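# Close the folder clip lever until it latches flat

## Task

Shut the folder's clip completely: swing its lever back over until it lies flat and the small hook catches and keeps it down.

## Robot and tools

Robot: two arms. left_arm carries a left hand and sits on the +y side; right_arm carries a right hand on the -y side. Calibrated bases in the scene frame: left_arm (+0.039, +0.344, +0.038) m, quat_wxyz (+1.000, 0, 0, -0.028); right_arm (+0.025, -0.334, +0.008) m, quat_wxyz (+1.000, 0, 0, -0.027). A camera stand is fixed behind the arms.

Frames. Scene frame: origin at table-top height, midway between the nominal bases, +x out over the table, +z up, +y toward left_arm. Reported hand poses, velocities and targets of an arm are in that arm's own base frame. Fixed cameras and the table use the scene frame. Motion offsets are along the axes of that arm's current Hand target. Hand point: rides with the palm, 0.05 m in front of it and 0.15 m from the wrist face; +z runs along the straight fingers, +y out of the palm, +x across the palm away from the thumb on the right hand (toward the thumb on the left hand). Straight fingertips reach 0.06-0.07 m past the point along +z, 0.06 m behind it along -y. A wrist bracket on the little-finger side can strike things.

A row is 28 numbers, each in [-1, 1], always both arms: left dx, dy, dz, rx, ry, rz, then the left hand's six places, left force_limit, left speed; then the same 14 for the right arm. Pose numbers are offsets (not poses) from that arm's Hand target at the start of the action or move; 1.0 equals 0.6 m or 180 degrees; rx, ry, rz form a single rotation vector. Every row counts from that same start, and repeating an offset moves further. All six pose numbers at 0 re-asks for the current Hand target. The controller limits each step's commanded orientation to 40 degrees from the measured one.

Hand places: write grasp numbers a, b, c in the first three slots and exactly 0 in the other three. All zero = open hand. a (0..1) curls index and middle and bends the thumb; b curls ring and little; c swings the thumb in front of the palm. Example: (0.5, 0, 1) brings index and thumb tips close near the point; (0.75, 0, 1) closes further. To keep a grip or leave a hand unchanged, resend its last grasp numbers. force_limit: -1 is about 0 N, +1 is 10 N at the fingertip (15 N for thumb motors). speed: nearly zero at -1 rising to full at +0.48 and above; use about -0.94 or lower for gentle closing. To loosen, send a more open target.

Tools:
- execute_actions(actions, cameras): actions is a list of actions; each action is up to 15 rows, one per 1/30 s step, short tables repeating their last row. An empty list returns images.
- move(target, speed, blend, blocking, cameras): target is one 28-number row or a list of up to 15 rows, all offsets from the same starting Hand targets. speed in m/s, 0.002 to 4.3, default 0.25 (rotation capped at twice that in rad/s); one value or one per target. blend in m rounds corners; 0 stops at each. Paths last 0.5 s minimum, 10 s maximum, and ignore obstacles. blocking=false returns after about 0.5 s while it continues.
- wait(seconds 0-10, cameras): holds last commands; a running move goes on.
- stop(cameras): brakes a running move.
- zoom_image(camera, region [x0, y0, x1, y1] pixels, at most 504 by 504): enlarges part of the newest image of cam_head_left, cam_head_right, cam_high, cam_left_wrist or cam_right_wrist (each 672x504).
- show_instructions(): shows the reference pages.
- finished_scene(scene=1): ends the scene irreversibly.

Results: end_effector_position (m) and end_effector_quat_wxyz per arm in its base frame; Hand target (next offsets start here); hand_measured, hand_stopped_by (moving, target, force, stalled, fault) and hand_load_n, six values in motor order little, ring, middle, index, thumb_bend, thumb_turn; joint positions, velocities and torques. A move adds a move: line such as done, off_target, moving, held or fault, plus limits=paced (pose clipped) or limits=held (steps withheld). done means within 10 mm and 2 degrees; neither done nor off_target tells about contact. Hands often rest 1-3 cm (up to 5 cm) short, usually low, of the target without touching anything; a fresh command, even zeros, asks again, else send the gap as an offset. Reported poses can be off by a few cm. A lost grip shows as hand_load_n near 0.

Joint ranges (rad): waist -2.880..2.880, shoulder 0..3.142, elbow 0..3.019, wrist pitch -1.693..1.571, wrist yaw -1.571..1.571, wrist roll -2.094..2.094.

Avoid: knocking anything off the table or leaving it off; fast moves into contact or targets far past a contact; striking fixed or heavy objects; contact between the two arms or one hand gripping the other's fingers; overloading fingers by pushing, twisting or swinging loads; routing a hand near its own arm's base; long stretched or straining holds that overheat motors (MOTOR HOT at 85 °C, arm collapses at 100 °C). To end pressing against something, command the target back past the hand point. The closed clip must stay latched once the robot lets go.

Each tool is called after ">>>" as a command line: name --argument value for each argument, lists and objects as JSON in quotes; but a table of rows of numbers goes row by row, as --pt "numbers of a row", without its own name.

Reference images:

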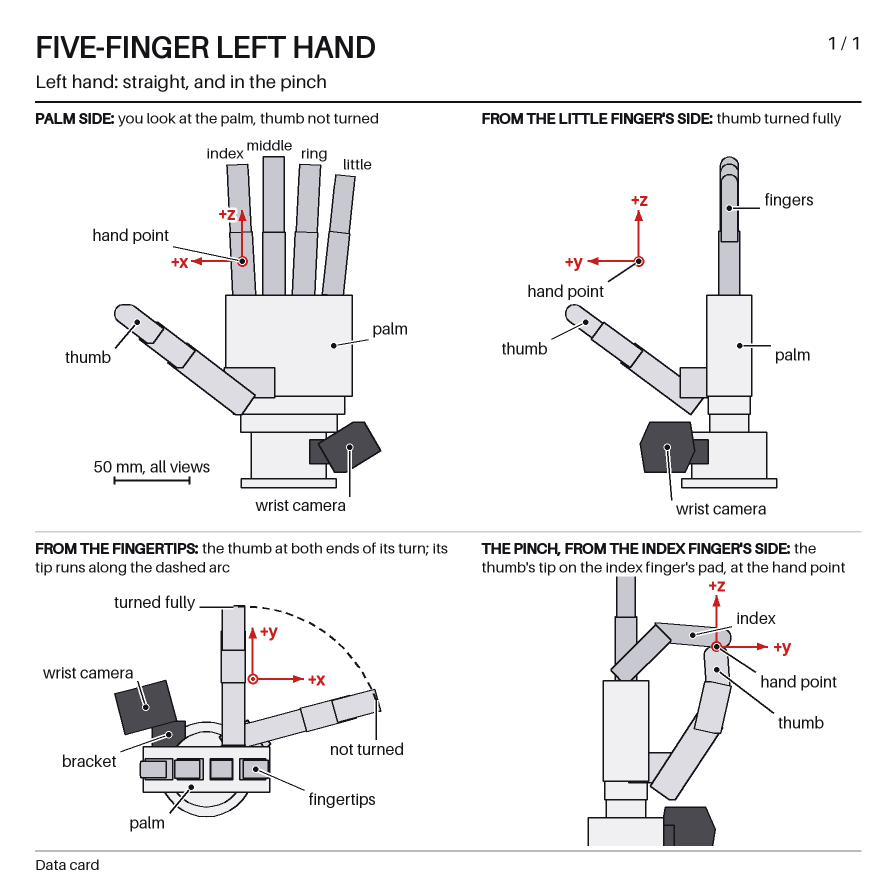

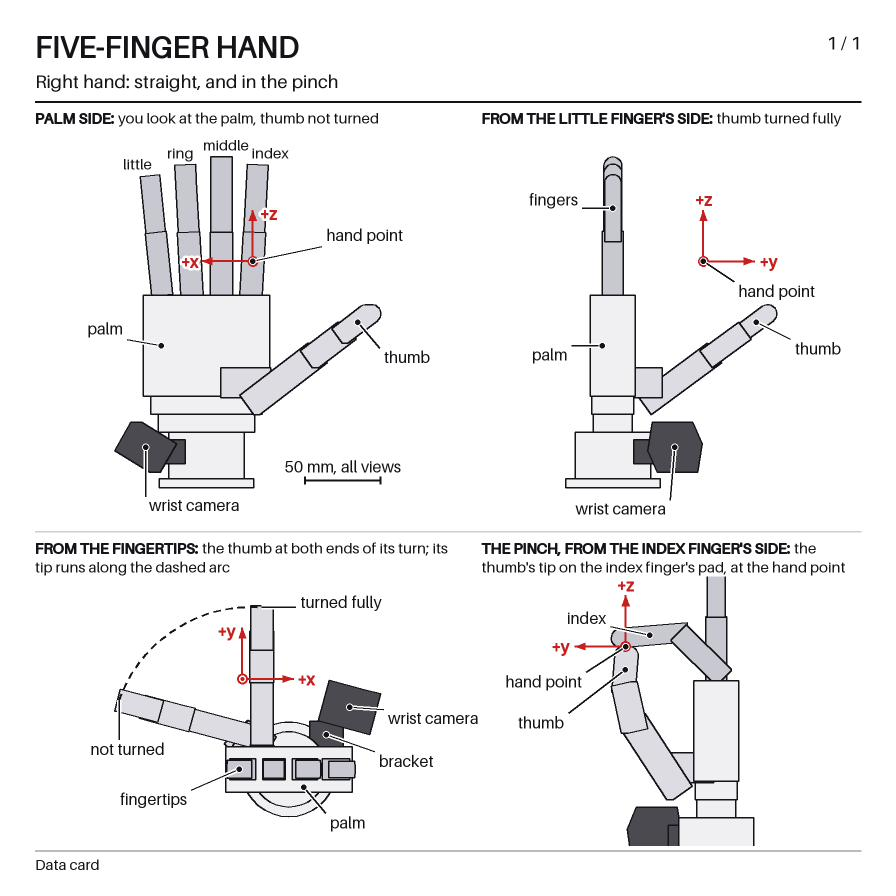

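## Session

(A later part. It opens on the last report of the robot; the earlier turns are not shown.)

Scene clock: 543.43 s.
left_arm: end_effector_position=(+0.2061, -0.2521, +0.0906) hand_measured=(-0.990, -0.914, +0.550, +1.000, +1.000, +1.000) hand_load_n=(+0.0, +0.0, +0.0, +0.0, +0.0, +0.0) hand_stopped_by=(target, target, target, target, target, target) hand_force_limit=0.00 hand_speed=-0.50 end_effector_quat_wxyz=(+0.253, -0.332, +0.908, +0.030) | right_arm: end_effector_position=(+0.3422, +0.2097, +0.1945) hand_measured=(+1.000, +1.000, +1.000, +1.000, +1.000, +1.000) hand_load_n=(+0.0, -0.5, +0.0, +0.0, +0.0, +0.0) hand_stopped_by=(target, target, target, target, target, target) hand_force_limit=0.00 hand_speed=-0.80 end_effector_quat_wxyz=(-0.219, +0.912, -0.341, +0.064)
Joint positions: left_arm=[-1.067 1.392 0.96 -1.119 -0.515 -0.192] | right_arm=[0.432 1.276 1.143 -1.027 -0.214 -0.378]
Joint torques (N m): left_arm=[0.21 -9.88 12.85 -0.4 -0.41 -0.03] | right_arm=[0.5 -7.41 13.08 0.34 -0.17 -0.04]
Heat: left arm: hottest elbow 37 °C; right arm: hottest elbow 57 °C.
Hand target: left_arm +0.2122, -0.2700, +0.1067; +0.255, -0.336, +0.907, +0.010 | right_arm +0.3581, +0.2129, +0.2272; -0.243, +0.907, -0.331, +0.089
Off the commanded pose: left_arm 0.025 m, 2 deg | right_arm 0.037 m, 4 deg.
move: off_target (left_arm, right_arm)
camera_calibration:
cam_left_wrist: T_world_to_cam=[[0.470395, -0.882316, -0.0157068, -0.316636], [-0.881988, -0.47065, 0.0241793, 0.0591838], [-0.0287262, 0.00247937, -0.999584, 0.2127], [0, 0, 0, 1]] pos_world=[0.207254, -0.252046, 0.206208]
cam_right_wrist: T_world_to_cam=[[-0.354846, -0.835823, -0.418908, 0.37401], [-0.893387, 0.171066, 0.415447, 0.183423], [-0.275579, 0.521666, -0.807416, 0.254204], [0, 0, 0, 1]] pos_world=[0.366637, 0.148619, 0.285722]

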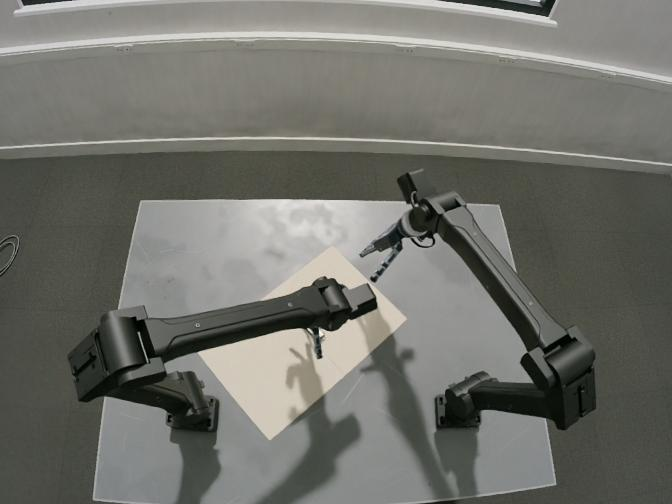

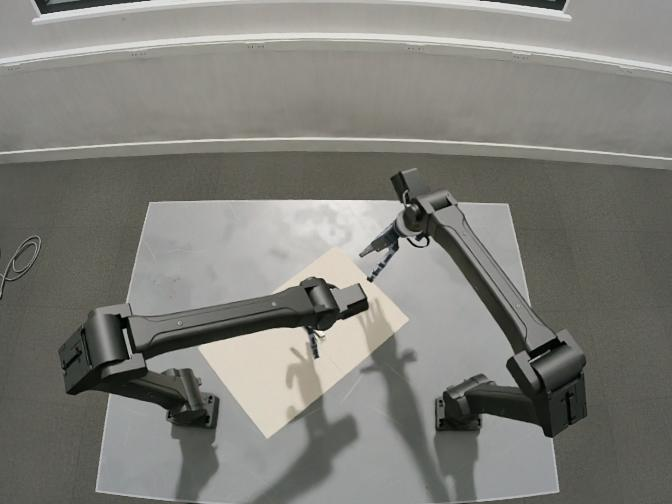

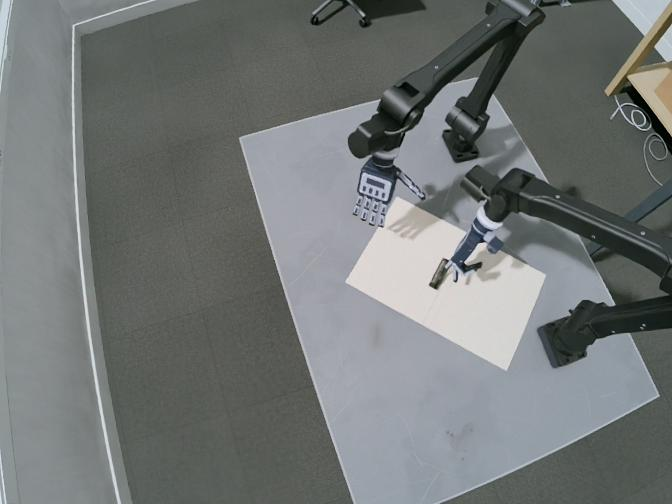

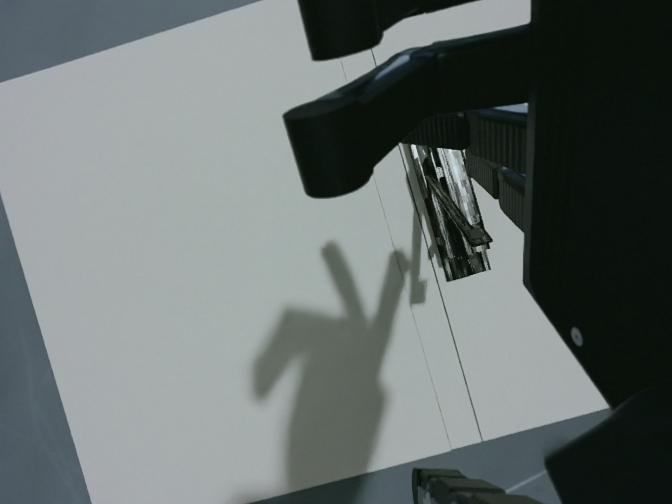

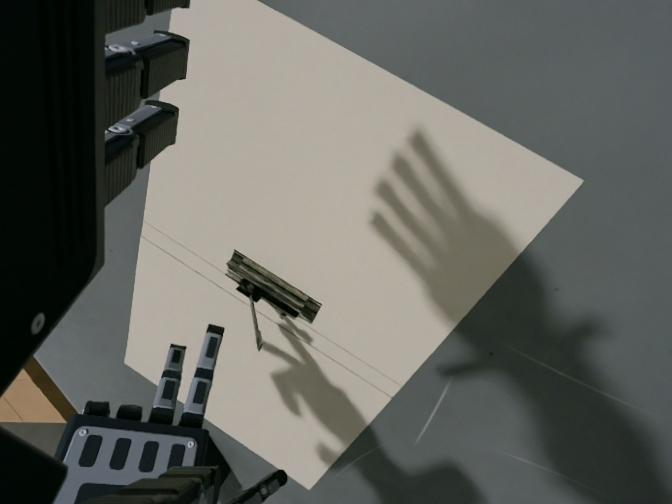

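>>> move --target '[0.0410,0.0387,0.0202,0,0,0,0.1,1,0,0,0,0,0,-0.5,0,0,0,0,0,0,0,0,0,0,0,0,0,-0.8]' --speed 0.1 --cameras '["cam_left_wrist","cam_right_wrist"]'

>>> zoom_image --camera "cam_left_wrist" --region '[400, 120, 520, 260]'

>>> zoom_image --camera "cam_right_wrist" --region '[180, 240, 300, 380]'

Scene clock: 582.13 s.
left_arm: end_effector_position=(+0.1900, -0.2637, +0.0838) hand_measured=(-0.990, -0.914, +0.550, +1.000, +1.000, +1.000) hand_load_n=(+0.0, +0.0, +0.0, +0.0, +0.0, +0.0) hand_stopped_by=(target, target, target, target, target, target) hand_force_limit=0.00 hand_speed=-0.50 end_effector_quat_wxyz=(+0.254, -0.334, +0.908, +0.016) | right_arm: end_effector_position=(+0.3422, +0.2097, +0.1945) hand_measured=(+1.000, +1.000, +1.000, +1.000, +1.000, +1.000) hand_load_n=(+0.0, +0.0, +0.0, +0.0, +0.0, +0.0) hand_stopped_by=(target, target, target, target, target, target) hand_force_limit=0.00 hand_speed=-0.80 end_effector_quat_wxyz=(-0.219, +0.912, -0.341, +0.064)
Joint positions: left_arm=[-1.12 1.392 0.944 -1.103 -0.515 -0.249] | right_arm=[0.432 1.276 1.143 -1.027 -0.214 -0.378]
Joint torques (N m): left_arm=[0.26 -10.11 7.28 0.61 -0.49 -0.04] | right_arm=[0.38 -7.65 13.14 0.28 -0.19 -0.03]
Heat: left arm: hottest elbow 40 °C; right arm: hottest elbow 58 °C.
Hand target: left_arm +0.1876, -0.2647, +0.0811; +0.255, -0.336, +0.907, +0.010 | right_arm +0.3581, +0.2129, +0.2272; -0.243, +0.907, -0.331, +0.089
Off the commanded pose: left_arm 0.004 m, 1 deg | right_arm 0.037 m, 4 deg.
move: off_target (right_arm)
camera_calibration:
cam_left_wrist: T_world_to_cam=[[0.466955, -0.884191, 0.012661, -0.321655], [-0.884125, -0.466555, 0.0254941, 0.0410302], [-0.0166346, -0.0230985, -0.999595, 0.196465], [0, 0, 0, 1]] pos_world=[0.189742, -0.260724, 0.199412]
cam_right_wrist: T_world_to_cam=[[-0.354846, -0.835823, -0.418908, 0.37401], [-0.893387, 0.171066, 0.415447, 0.183423], [-0.275579, 0.521666, -0.807416, 0.254204], [0, 0, 0, 1]] pos_world=[0.366637, 0.148619, 0.285722]
Images, in order (width x height): cam_left_wrist 672x504, cam_right_wrist 672x504.

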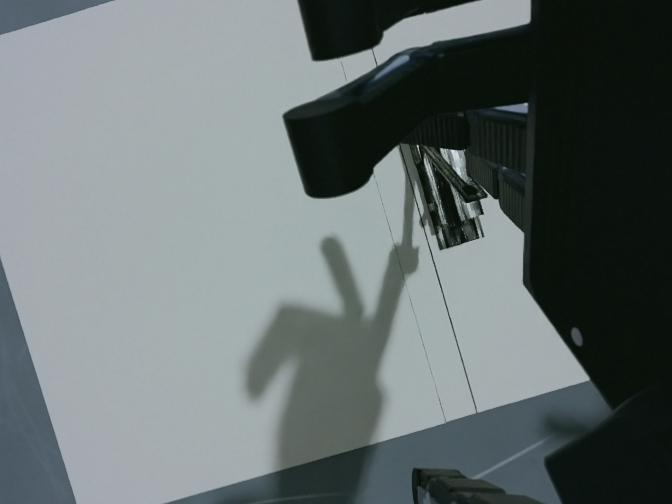

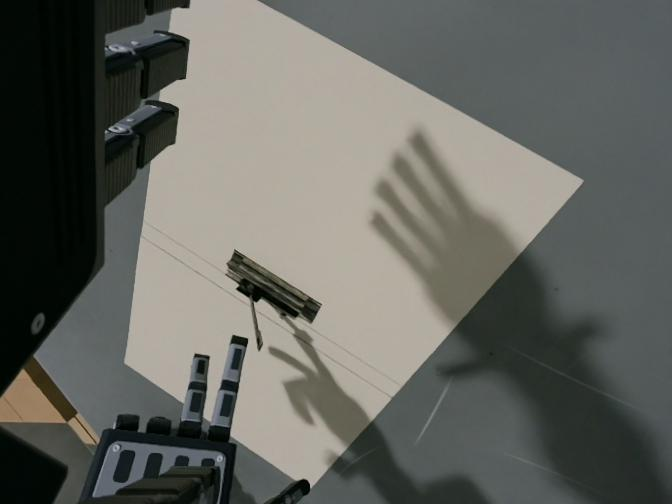

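Scaled by 3.600 from the camera's 672x504 image, which has a finer 960x720 frame.

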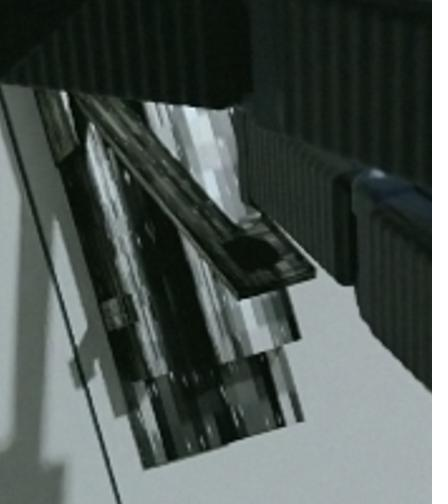

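Scaled by 3.600 from the camera's 672x504 image, which has a finer 960x720 frame.

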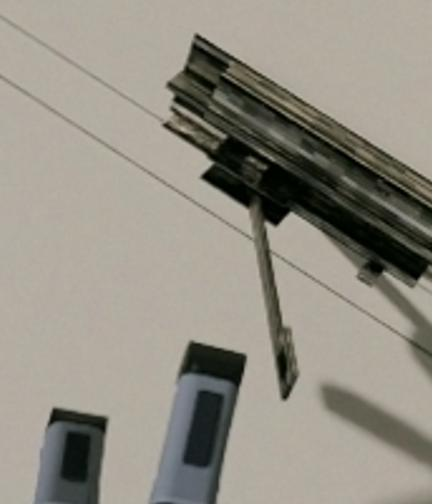

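>>> move --pt "0.0202 0.0047 0.0267 0 0 0 0.1 1 0 0 0 0 0 -0.5 0 0 0 0 0 0 0 0 0 0 0 0 0 -0.8" --pt "0.0360 0.0062 0.0372 0 0 0 0.1 1 0 0 0 0 0 -0.5 0 0 0 0 0 0 0 0 0 0 0 0 0 -0.8" --speed 0.05 --blend 0.005 --cameras '["cam_left_wrist","cam_right_wrist"]'

>>> zoom_image --camera "cam_left_wrist" --region '[400, 120, 520, 260]'

>>> zoom_image --camera "cam_right_wrist" --region '[180, 240, 300, 380]'

Scene clock: 596.60 s.
left_arm: end_effector_position=(+0.1880, -0.2704, +0.0629) hand_measured=(-0.990, -0.914, +0.550, +1.000, +1.000, +1.000) hand_load_n=(+0.0, +0.5, +0.0, +0.0, +0.0, +0.0) hand_stopped_by=(target, target, target, target, target, target) hand_force_limit=0.00 hand_speed=-0.50 end_effector_quat_wxyz=(+0.259, -0.339, +0.904, +0.004) | right_arm: end_effector_position=(+0.3422, +0.2097, +0.1945) hand_measured=(+1.000, +1.000, +1.000, +1.000, +1.000, +1.000) hand_load_n=(+0.0, +0.0, +0.0, -0.5, +0.0, +0.0) hand_stopped_by=(target, target, target, target, target, target) hand_force_limit=0.00 hand_speed=-0.80 end_effector_quat_wxyz=(-0.219, +0.912, -0.341, +0.064)
Joint positions: left_arm=[-1.136 1.417 0.91 -1.03 -0.523 -0.274] | right_arm=[0.432 1.276 1.143 -1.027 -0.214 -0.378]
Joint torques (N m): left_arm=[-0.15 -8.23 6.75 0.76 -0.24 -0.06] | right_arm=[0.5 -7.47 13.12 0.34 -0.19 -0.04]
Heat: left arm: hottest elbow 39 °C; right arm: hottest elbow 58 °C.
Hand target: left_arm +0.1816, -0.2707, +0.0509; +0.255, -0.336, +0.907, +0.010 | right_arm +0.3581, +0.2129, +0.2272; -0.243, +0.907, -0.331, +0.089
Off the commanded pose: left_arm 0.014 m, 1 deg | right_arm 0.037 m, 4 deg.
move: off_target (left_arm, right_arm)
camera_calibration:
cam_left_wrist: T_world_to_cam=[[0.471494, -0.881005, 0.0390431, -0.328038], [-0.881868, -0.471119, 0.0188644, 0.0354356], [0.00177435, -0.0433253, -0.999059, 0.166441], [0, 0, 0, 1]] pos_world=[0.185622, -0.265098, 0.178423]
cam_right_wrist: T_world_to_cam=[[-0.354846, -0.835823, -0.418908, 0.37401], [-0.893387, 0.171066, 0.415447, 0.183423], [-0.275579, 0.521666, -0.807416, 0.254204], [0, 0, 0, 1]] pos_world=[0.366637, 0.148619, 0.285722]
Images, in order (width x height): cam_left_wrist 672x504, cam_right_wrist 672x504.

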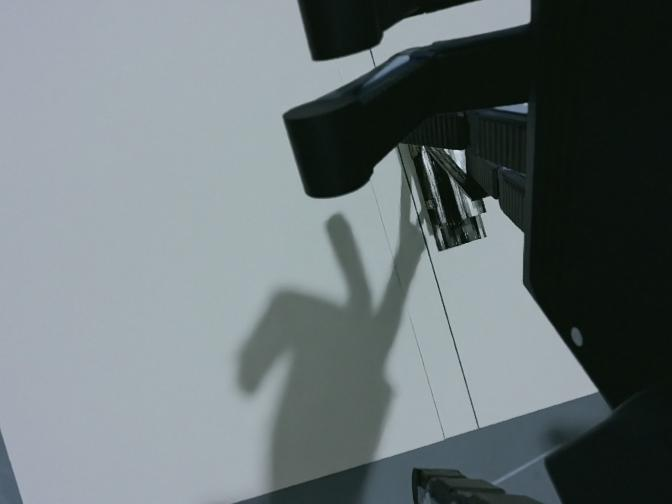

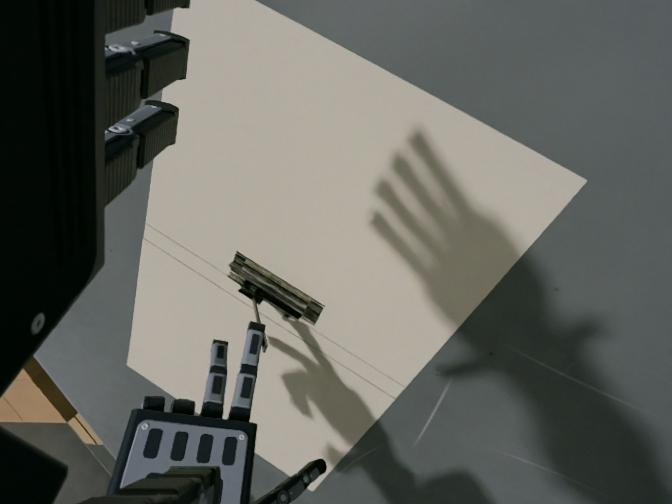

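Scaled by 3.600 from the camera's 672x504 image, which has a finer 960x720 frame.

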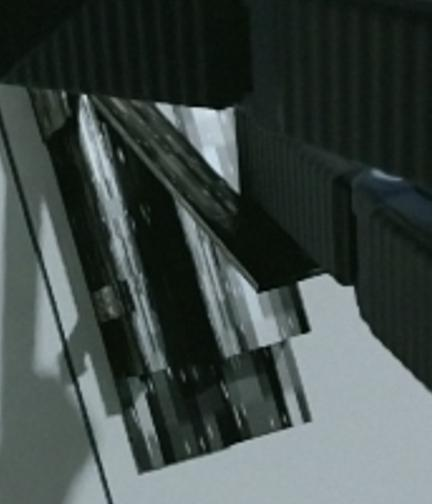

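Scaled by 3.600 from the camera's 672x504 image, which has a finer 960x720 frame.

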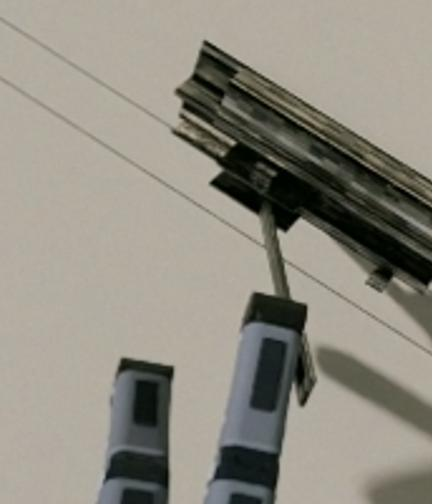

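>>> wait --seconds 0.1 --cameras '["cam_left_wrist","cam_right_wrist"]'

>>> zoom_image --camera "cam_right_wrist" --region '[180, 240, 300, 380]'

>>> zoom_image --camera "cam_left_wrist" --region '[400, 120, 520, 260]'

Scene clock: 633.20 s.
left_arm: end_effector_position=(+0.1880, -0.2704, +0.0629) hand_measured=(-0.990, -0.914, +0.550, +1.000, +1.000, +1.000) hand_load_n=(+0.0, +0.0, +0.0, +0.0, +0.0, +0.0) hand_stopped_by=(target, target, target, target, target, target) hand_force_limit=0.00 hand_speed=-0.50 end_effector_quat_wxyz=(+0.259, -0.339, +0.904, +0.004) | right_arm: end_effector_position=(+0.3422, +0.2097, +0.1945) hand_measured=(+1.000, +1.000, +1.000, +1.000, +1.000, +1.000) hand_load_n=(+0.0, +0.0, +0.0, +0.0, +0.0, +0.0) hand_stopped_by=(target, target, target, target, target, target) hand_force_limit=0.00 hand_speed=-0.80 end_effector_quat_wxyz=(-0.219, +0.912, -0.341, +0.064)
Joint positions: left_arm=[-1.136 1.417 0.91 -1.03 -0.523 -0.274] | right_arm=[0.432 1.276 1.143 -1.027 -0.214 -0.378]
Joint torques (N m): left_arm=[-0.21 -8.18 6.78 0.73 -0.24 -0.06] | right_arm=[0.32 -7.3 13.18 0.34 -0.18 -0.04]
Heat: left arm: hottest elbow 37 °C; right arm: hottest elbow 59 °C.
Hand target: left_arm +0.1816, -0.2707, +0.0509; +0.255, -0.336, +0.907, +0.010 | right_arm +0.3581, +0.2129, +0.2272; -0.243, +0.907, -0.331, +0.089
Off the commanded pose: left_arm 0.014 m, 1 deg | right_arm 0.037 m, 4 deg.
wait: 0.10 s; at rest from the start
camera_calibration:
cam_left_wrist: T_world_to_cam=[[0.471808, -0.880827, 0.0392614, -0.328088], [-0.881699, -0.471434, 0.0188848, 0.0353174], [0.00187495, -0.0435267, -0.999051, 0.166367], [0, 0, 0, 1]] pos_world=[0.185622, -0.265097, 0.178423]
cam_right_wrist: T_world_to_cam=[[-0.354846, -0.835823, -0.418908, 0.37401], [-0.893387, 0.171066, 0.415447, 0.183423], [-0.275579, 0.521666, -0.807416, 0.254204], [0, 0, 0, 1]] pos_world=[0.366637, 0.148619, 0.285722]
Images, in order (width x height): cam_left_wrist 672x504, cam_right_wrist 672x504.

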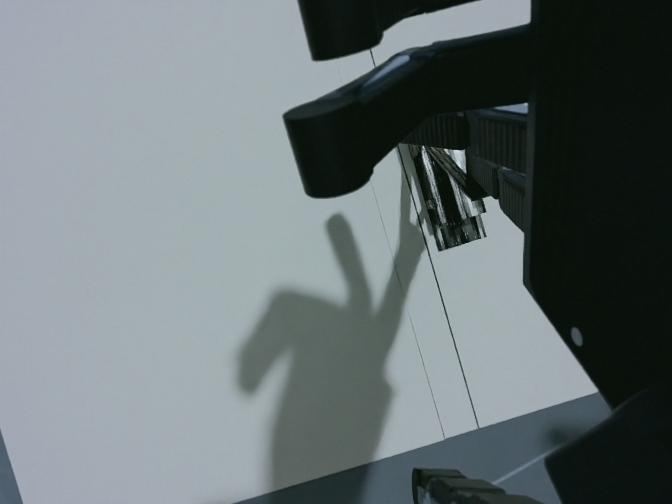

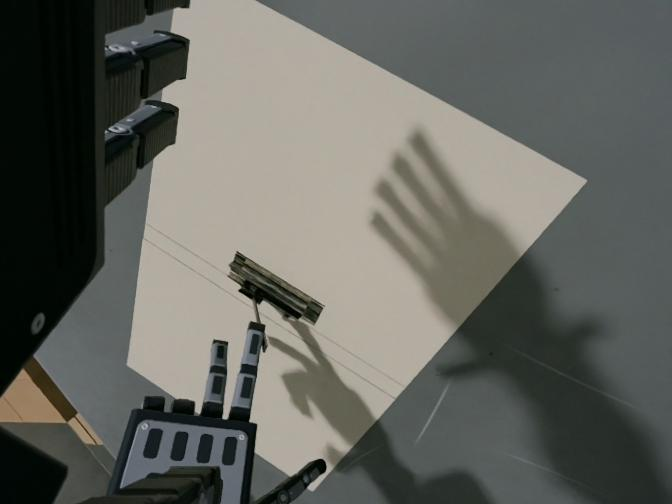

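Scaled by 3.600 from the camera's 672x504 image, which has a finer 960x720 frame.

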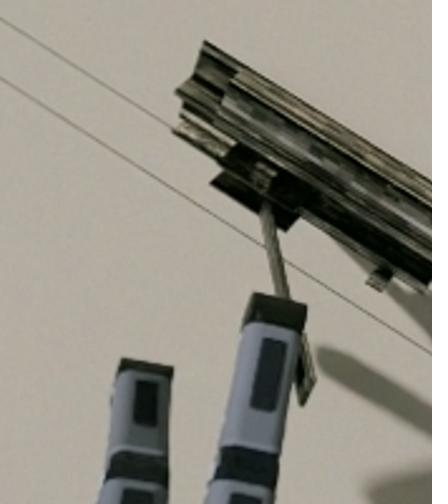

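Scaled by 3.600 from the camera's 672x504 image, which has a finer 960x720 frame.

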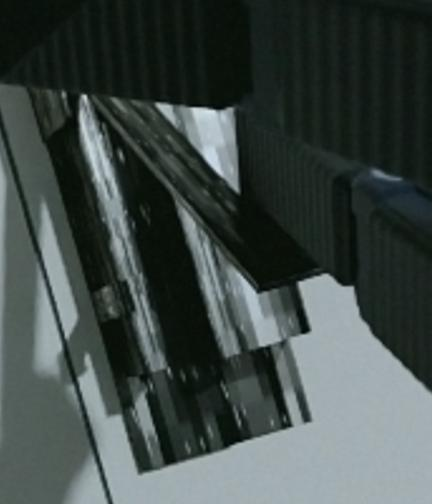

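>>> move --target '[-0.0338,-0.0067,-0.0460,0,0,0,0.1,1,0,0,0,0,0,-0.5,-0.1747,0.1677,0.1633,-0.0833,0.0107,0.0256,0,0,1,0,0,0,0,-0.5]' --speed 0.15 --cameras '["all"]'

>>> zoom_image --camera "cam_left_wrist" --region '[400, 120, 520, 260]'

>>> zoom_image --camera "cam_high" --region '[320, 160, 560, 380]'

Scene clock: 726.00 s.
left_arm: end_effector_position=(+0.1808, -0.2571, +0.0733) hand_measured=(-0.990, -0.914, +0.550, +1.000, +1.000, +1.000) hand_load_n=(+0.0, +0.0, +0.0, +0.0, +0.0, +0.0) hand_stopped_by=(target, target, target, target, target, target) hand_force_limit=0.00 hand_speed=-0.50 end_effector_quat_wxyz=(+0.255, -0.335, +0.907, +0.022) | right_arm: end_effector_position=(+0.2537, +0.2479, +0.0972) hand_measured=(+1.000, +1.000, +1.000, +1.000, +0.650, -1.000) hand_load_n=(+0.0, +0.0, +0.0, +0.0, +0.0, +0.0) hand_stopped_by=(target, target, target, target, target, target) hand_force_limit=0.00 hand_speed=-0.50 end_effector_quat_wxyz=(-0.122, +0.918, -0.375, +0.051)
Joint positions: left_arm=[-1.136 1.391 0.91 -1.093 -0.518 -0.274] | right_arm=[0.692 1.311 0.93 -0.926 -0.024 -0.1]
Joint torques (N m): left_arm=[0.62 -9.99 10.86 -0.4 -0.4 0.07] | right_arm=[1.2 -4.95 7.06 0.94 0.22 0.25]
Heat: left arm: hottest elbow 36 °C; right arm: hottest elbow 59 °C.
Hand target: left_arm +0.1846, -0.2667, +0.0851; +0.255, -0.336, +0.907, +0.010 | right_arm +0.2534, +0.2512, +0.0919; -0.121, +0.916, -0.380, +0.051
Off the commanded pose: left_arm 0.016 m, 1 deg | right_arm 0.006 m, 1 deg.
move: off_target (left_arm)
camera_calibration:
cam_left_wrist: T_world_to_cam=[[0.472129, -0.881526, 0.00235863, -0.310811], [-0.881345, -0.471974, 0.0217083, 0.0345985], [-0.0180232, -0.0123279, -0.999762, 0.188977], [0, 0, 0, 1]] pos_world=[0.180642, -0.255329, 0.188914]
cam_right_wrist: T_world_to_cam=[[-0.444315, -0.864991, -0.233184, 0.345687], [-0.831578, 0.301387, 0.466524, 0.085314], [-0.33326, 0.401194, -0.853218, 0.180269], [0, 0, 0, 1]] pos_world=[0.284616, 0.20098, 0.194617]

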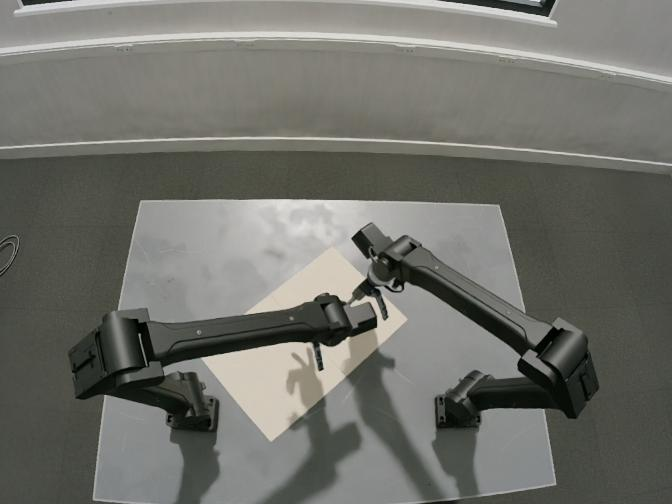

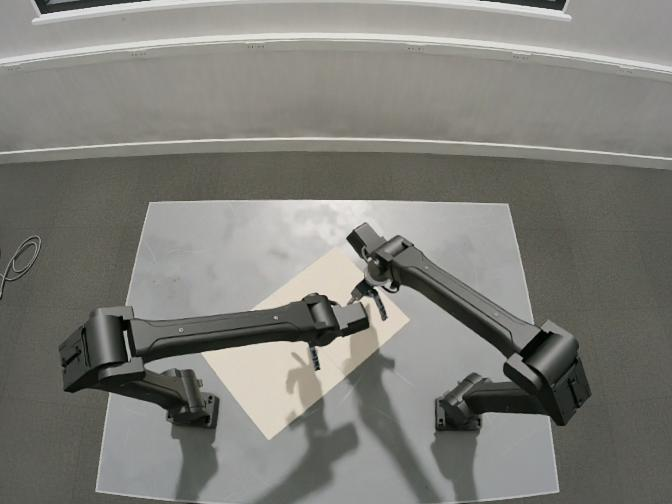

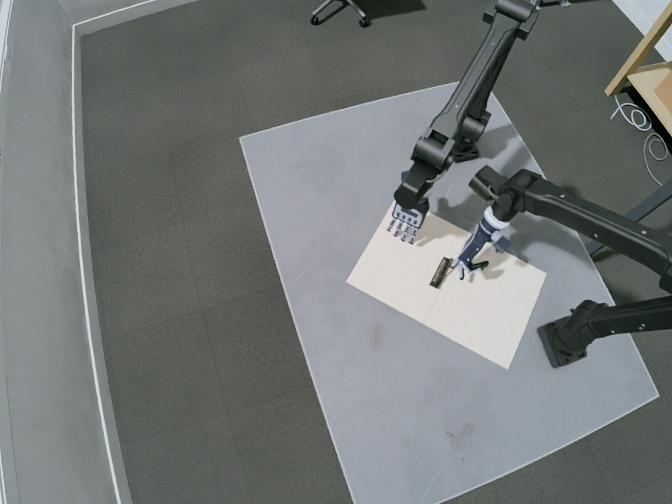

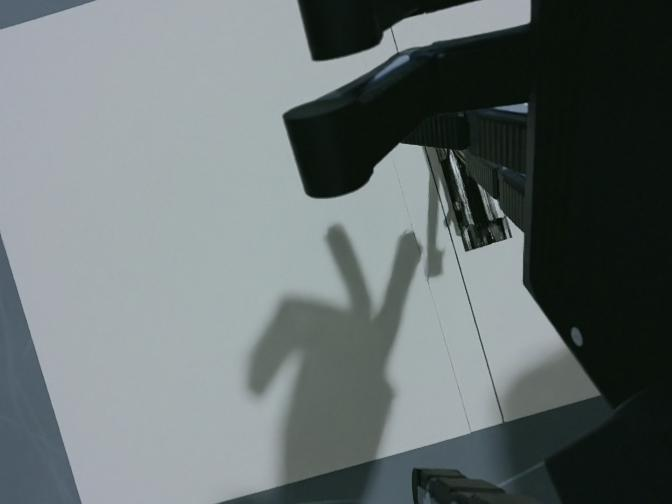

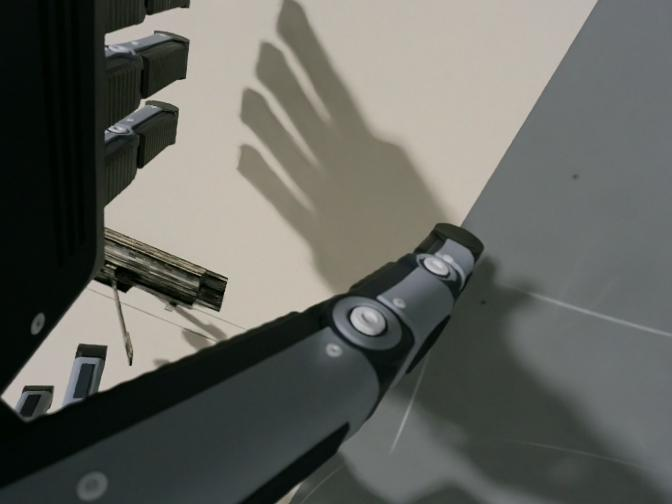

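Scaled by 3.600 from the camera's 672x504 image, which has a finer 960x720 frame.

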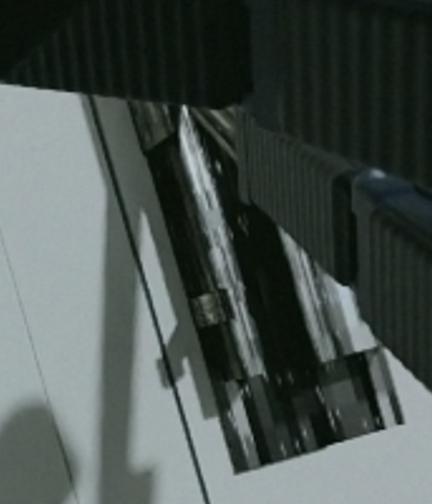

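Scaled by 2.100 from the camera's 672x504 image, which has a finer 960x720 frame.

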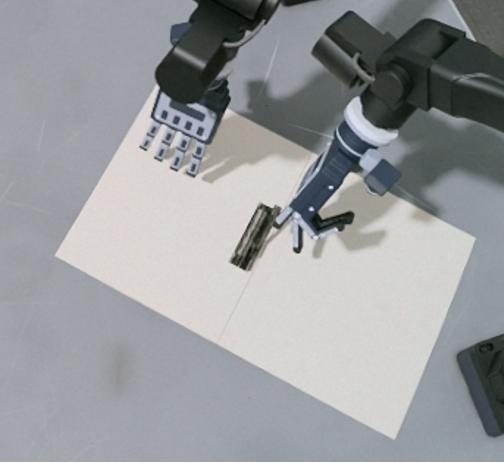

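>>> move --pt "-0.0207 -0.0162 -0.0437 0 0 0 0.1 1 0 0 0 0 0 -0.5 0 0.0134 0.0499 0 0 0 0 0 1 0 0 0 0 -0.5" --pt "0 0 0 0 0 0 0.1 1 0 0 0 0 0 -0.5 0 0.0267 0.0998 0 0 0 0 0 1 0 0 0 0 -0.5" --speed 0.06 --cameras '["cam_left_wrist","cam_right_wrist"]'

>>> zoom_image --camera "cam_left_wrist" --region '[400, 120, 520, 260]'

>>> zoom_image --camera "cam_right_wrist" --region '[0, 200, 260, 460]'

Scene clock: 747.60 s.
left_arm: end_effector_position=(+0.1862, -0.2691, +0.0946) hand_measured=(-0.990, -0.914, +0.550, +1.000, +1.000, +1.000) hand_load_n=(+0.0, +0.0, +0.0, +0.0, +0.0, +0.0) hand_stopped_by=(target, target, target, target, target, target) hand_force_limit=0.00 hand_speed=-0.50 end_effector_quat_wxyz=(+0.257, -0.340, +0.905, +0.003) | right_arm: end_effector_position=(+0.2633, +0.2559, +0.0552) hand_measured=(+1.000, +1.000, +1.000, +1.000, +0.650, -1.000) hand_load_n=(+0.0, +0.0, +0.0, +0.0, +0.0, +0.0) hand_stopped_by=(target, target, target, target, target, target) hand_force_limit=0.00 hand_speed=-0.50 end_effector_quat_wxyz=(-0.145, +0.914, -0.373, +0.064)
Joint positions: left_arm=[-1.136 1.369 0.956 -1.121 -0.518 -0.274] | right_arm=[0.692 1.359 0.851 -0.745 -0.024 -0.099]
Joint torques (N m): left_arm=[0.62 -8.29 7.21 0.62 -0.4 0.07] | right_arm=[1.49 -2.96 4.88 1.16 0.25 0.23]
Heat: left arm: hottest elbow 37 °C; right arm: hottest elbow 53 °C.
Hand target: left_arm +0.1845, -0.2667, +0.0851; +0.255, -0.336, +0.907, +0.010 | right_arm +0.2534, +0.2511, +0.0299; -0.120, +0.916, -0.380, +0.050
Off the commanded pose: left_arm 0.010 m, 1 deg | right_arm 0.028 m, 3 deg.
move: off_target (right_arm)
camera_calibration:
cam_left_wrist: T_world_to_cam=[[0.471796, -0.880708, 0.0419723, -0.327527], [-0.881706, -0.471167, 0.0244134, 0.0332981], [-0.00172516, -0.0485254, -0.99882, 0.197317], [0, 0, 0, 1]] pos_world=[0.184226, -0.263192, 0.210019]
cam_right_wrist: T_world_to_cam=[[-0.434067, -0.856047, -0.28066, 0.344726], [-0.850149, 0.286168, 0.441989, 0.12061], [-0.298047, 0.430456, -0.851983, 0.127588], [0, 0, 0, 1]] pos_world=[0.290198, 0.205665, 0.152145]
Images, in order (width x height): cam_left_wrist 672x504, cam_right_wrist 672x504.

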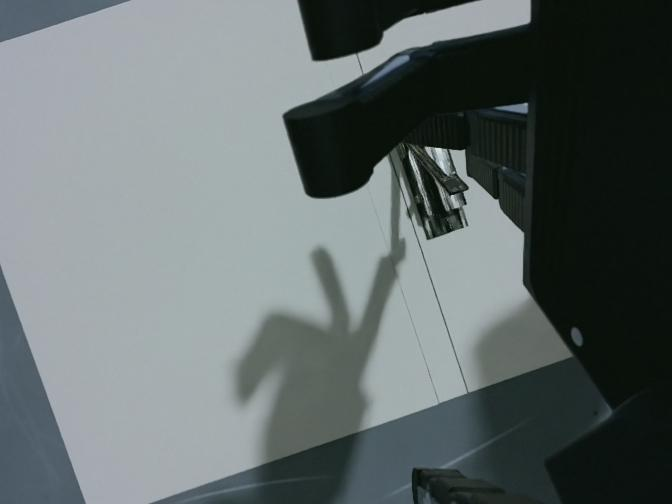

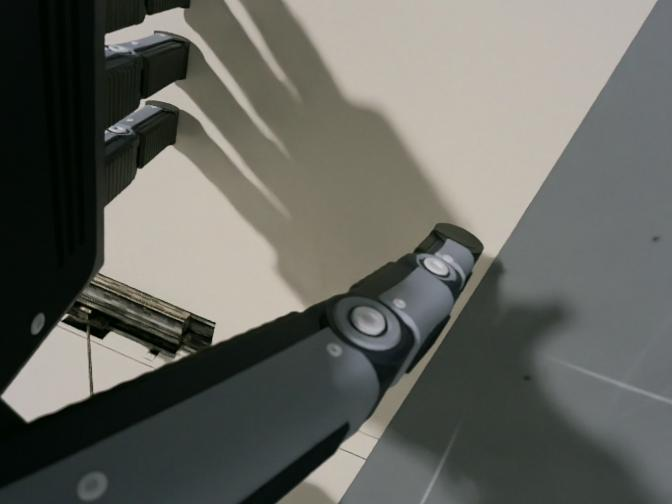

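Scaled by 3.600 from the camera's 672x504 image, which has a finer 960x720 frame.

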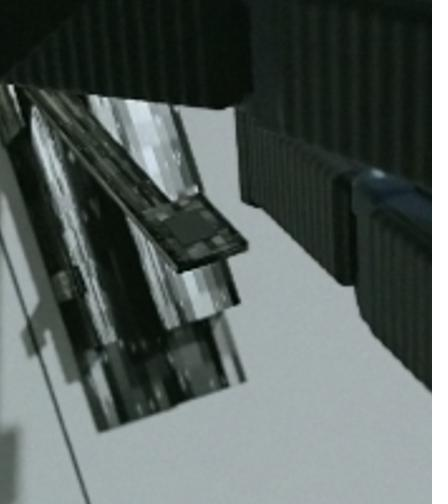

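Scaled by 1.938 from the camera's 672x504 image, which has a finer 960x720 frame.

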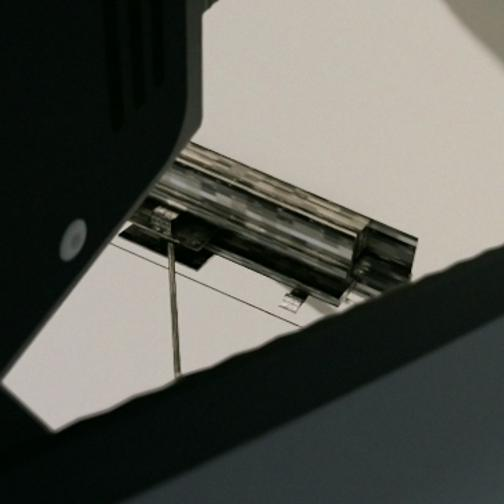

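>>> move --target '[0.0057,0.0097,0.0193,0,0,0,0.1,1,0,0,0,0,0,-0.5,0,0,0,0,0,0,0,0,1,0,0,0,0,-0.5]' --speed 0.06 --cameras '["cam_left_wrist","cam_right_wrist"]'

>>> zoom_image --camera "cam_left_wrist" --region '[400, 120, 520, 260]'

Scene clock: 771.20 s.
left_arm: end_effector_position=(+0.1843, -0.2649, +0.0808) hand_measured=(-0.990, -0.914, +0.550, +1.000, +1.000, +1.000) hand_load_n=(+0.0, +0.0, +0.0, +0.0, +0.0, +0.0) hand_stopped_by=(target, target, target, target, target, target) hand_force_limit=0.00 hand_speed=-0.50 end_effector_quat_wxyz=(+0.256, -0.340, +0.905, +0.003) | right_arm: end_effector_position=(+0.2633, +0.2559, +0.0552) hand_measured=(+1.000, +1.000, +1.000, +1.000, +0.650, -1.000) hand_load_n=(+0.0, +0.0, +0.0, +0.0, +0.0, +0.0) hand_stopped_by=(target, target, target, target, target, target) hand_force_limit=0.00 hand_speed=-0.50 end_effector_quat_wxyz=(-0.145, +0.914, -0.373, +0.064)
Joint positions: left_arm=[-1.136 1.374 0.921 -1.082 -0.518 -0.274] | right_arm=[0.692 1.359 0.851 -0.745 -0.024 -0.099]
Joint torques (N m): left_arm=[0.91 -8.23 7.27 0.65 -0.4 0.11] | right_arm=[1.2 -2.96 4.85 1.07 0.24 0.23]
Heat: left arm: hottest elbow 37 °C; right arm: hottest elbow 48 °C.
Hand target: left_arm +0.1840, -0.2621, +0.0725; +0.255, -0.336, +0.907, +0.010 | right_arm +0.2534, +0.2511, +0.0299; -0.120, +0.916, -0.380, +0.050
Off the commanded pose: left_arm 0.009 m, 1 deg | right_arm 0.028 m, 3 deg.
move: off_target (right_arm)
camera_calibration:
cam_left_wrist: T_world_to_cam=[[0.471795, -0.880765, 0.0407648, -0.322224], [-0.881705, -0.471173, 0.024334, 0.033903], [-0.0022253, -0.0474232, -0.998872, 0.184216], [0, 0, 0, 1]] pos_world=[0.182326, -0.259093, 0.196318]
cam_right_wrist: T_world_to_cam=[[-0.434067, -0.856047, -0.28066, 0.344726], [-0.850149, 0.286168, 0.441989, 0.12061], [-0.298047, 0.430456, -0.851983, 0.127588], [0, 0, 0, 1]] pos_world=[0.290198, 0.205665, 0.152145]
Images, in order (width x height): cam_left_wrist 672x504, cam_right_wrist 672x504.

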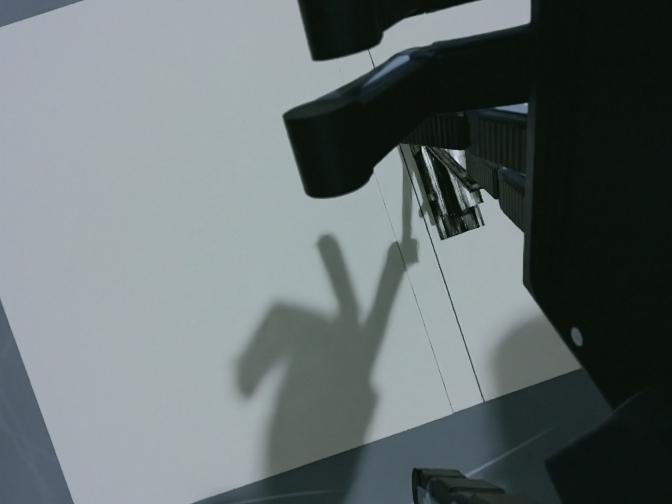

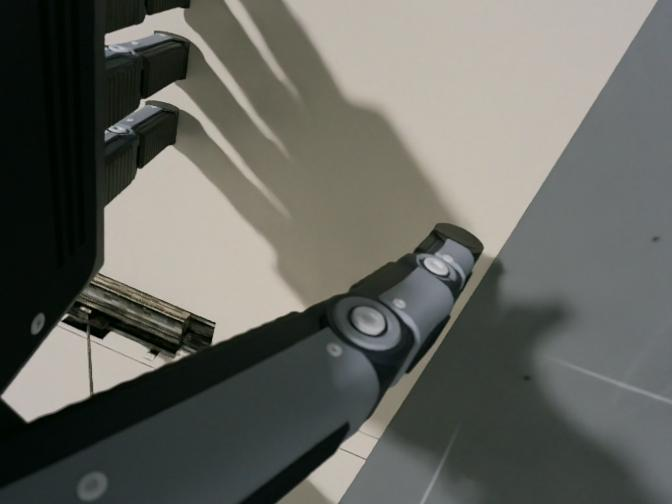

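Scaled by 3.600 from the camera's 672x504 image, which has a finer 960x720 frame.

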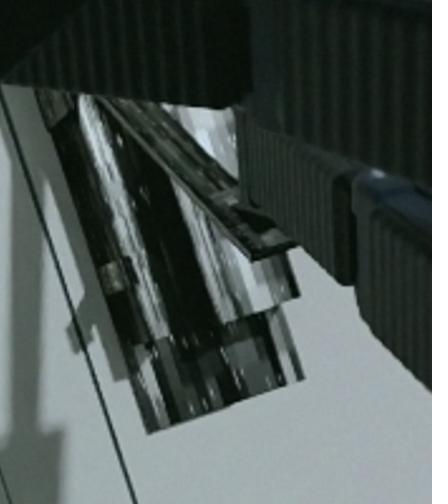

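>>> move --pt "0.0143 0.0063 0.0227 0 0 0 0.1 1 0 0 0 0 0 -0.5 0 0 0 0 0 0 0 0 1 0 0 0 0 -0.5" --pt "0.0458 0.0102 0.0445 0 0 0 0.1 1 0 0 0 0 0 -0.5 0 0 0 0 0 0 0 0 1 0 0 0 0 -0.5" --speed 0.05 --blend 0.005 --cameras '["cam_left_wrist","cam_right_wrist"]'

>>> zoom_image --camera "cam_left_wrist" --region '[400, 120, 520, 260]'

>>> zoom_image --camera "cam_right_wrist" --region '[0, 240, 200, 440]'

Scene clock: 787.40 s.
left_arm: end_effector_position=(+0.1822, -0.2690, +0.0519) hand_measured=(-0.990, -0.914, +0.550, +1.000, +1.000, +1.000) hand_load_n=(+0.0, +0.0, +0.0, -0.5, +0.0, +0.0) hand_stopped_by=(target, target, target, target, target, target) hand_force_limit=0.00 hand_speed=-0.50 end_effector_quat_wxyz=(+0.261, -0.339, +0.904, +0.002) | right_arm: end_effector_position=(+0.2633, +0.2559, +0.0552) hand_measured=(+1.000, +1.000, +1.000, +1.000, +0.650, -1.000) hand_load_n=(+0.0, +0.0, -0.5, +0.0, +0.0, +0.0) hand_stopped_by=(target, target, target, target, target, target) hand_force_limit=0.00 hand_speed=-0.50 end_effector_quat_wxyz=(-0.145, +0.914, -0.373, +0.064)
Joint positions: left_arm=[-1.152 1.422 0.882 -1 -0.528 -0.29] | right_arm=[0.692 1.359 0.851 -0.745 -0.024 -0.099]
Joint torques (N m): left_arm=[-0.15 -7.41 6.26 0.99 -0.1 -0.07] | right_arm=[1.2 -2.78 4.77 1.07 0.24 0.24]
Heat: left arm: hottest elbow 37 °C; right arm: hottest elbow 46 °C.
Hand target: left_arm +0.1748, -0.2690, +0.0355; +0.255, -0.336, +0.907, +0.010 | right_arm +0.2534, +0.2511, +0.0299; -0.120, +0.916, -0.380, +0.050
Off the commanded pose: left_arm 0.018 m, 1 deg | right_arm 0.028 m, 3 deg.
move: off_target (left_arm, right_arm)
camera_calibration:
cam_left_wrist: T_world_to_cam=[[0.469883, -0.881625, 0.0441302, -0.323765], [-0.882697, -0.469702, 0.0150362, 0.031872], [0.00747172, -0.0460189, -0.998913, 0.153686], [0, 0, 0, 1]] pos_world=[0.179117, -0.263396, 0.167328]
cam_right_wrist: T_world_to_cam=[[-0.434067, -0.856047, -0.28066, 0.344726], [-0.850149, 0.286168, 0.441989, 0.12061], [-0.298047, 0.430456, -0.851983, 0.127588], [0, 0, 0, 1]] pos_world=[0.290198, 0.205665, 0.152145]
Images, in order (width x height): cam_left_wrist 672x504, cam_right_wrist 672x504.

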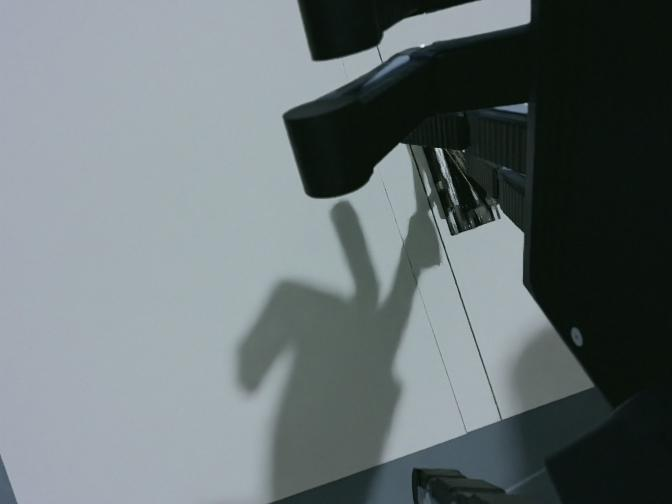

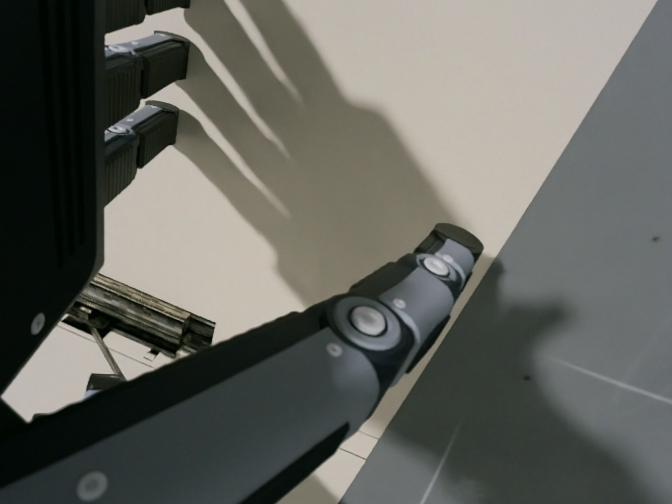

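Scaled by 3.600 from the camera's 672x504 image, which has a finer 960x720 frame.

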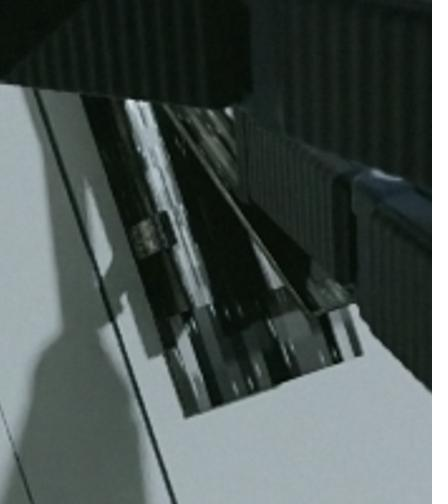

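Scaled by 2.520 from the camera's 672x504 image, which has a finer 960x720 frame.

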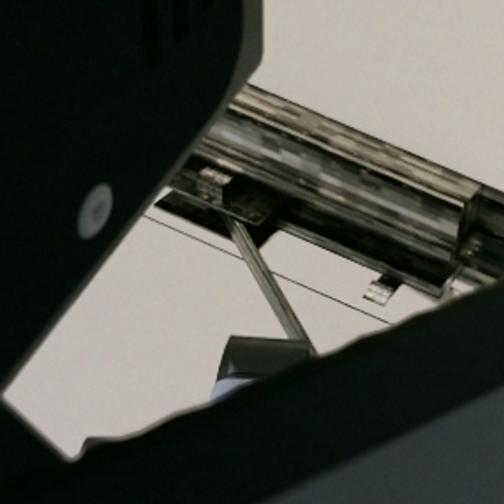

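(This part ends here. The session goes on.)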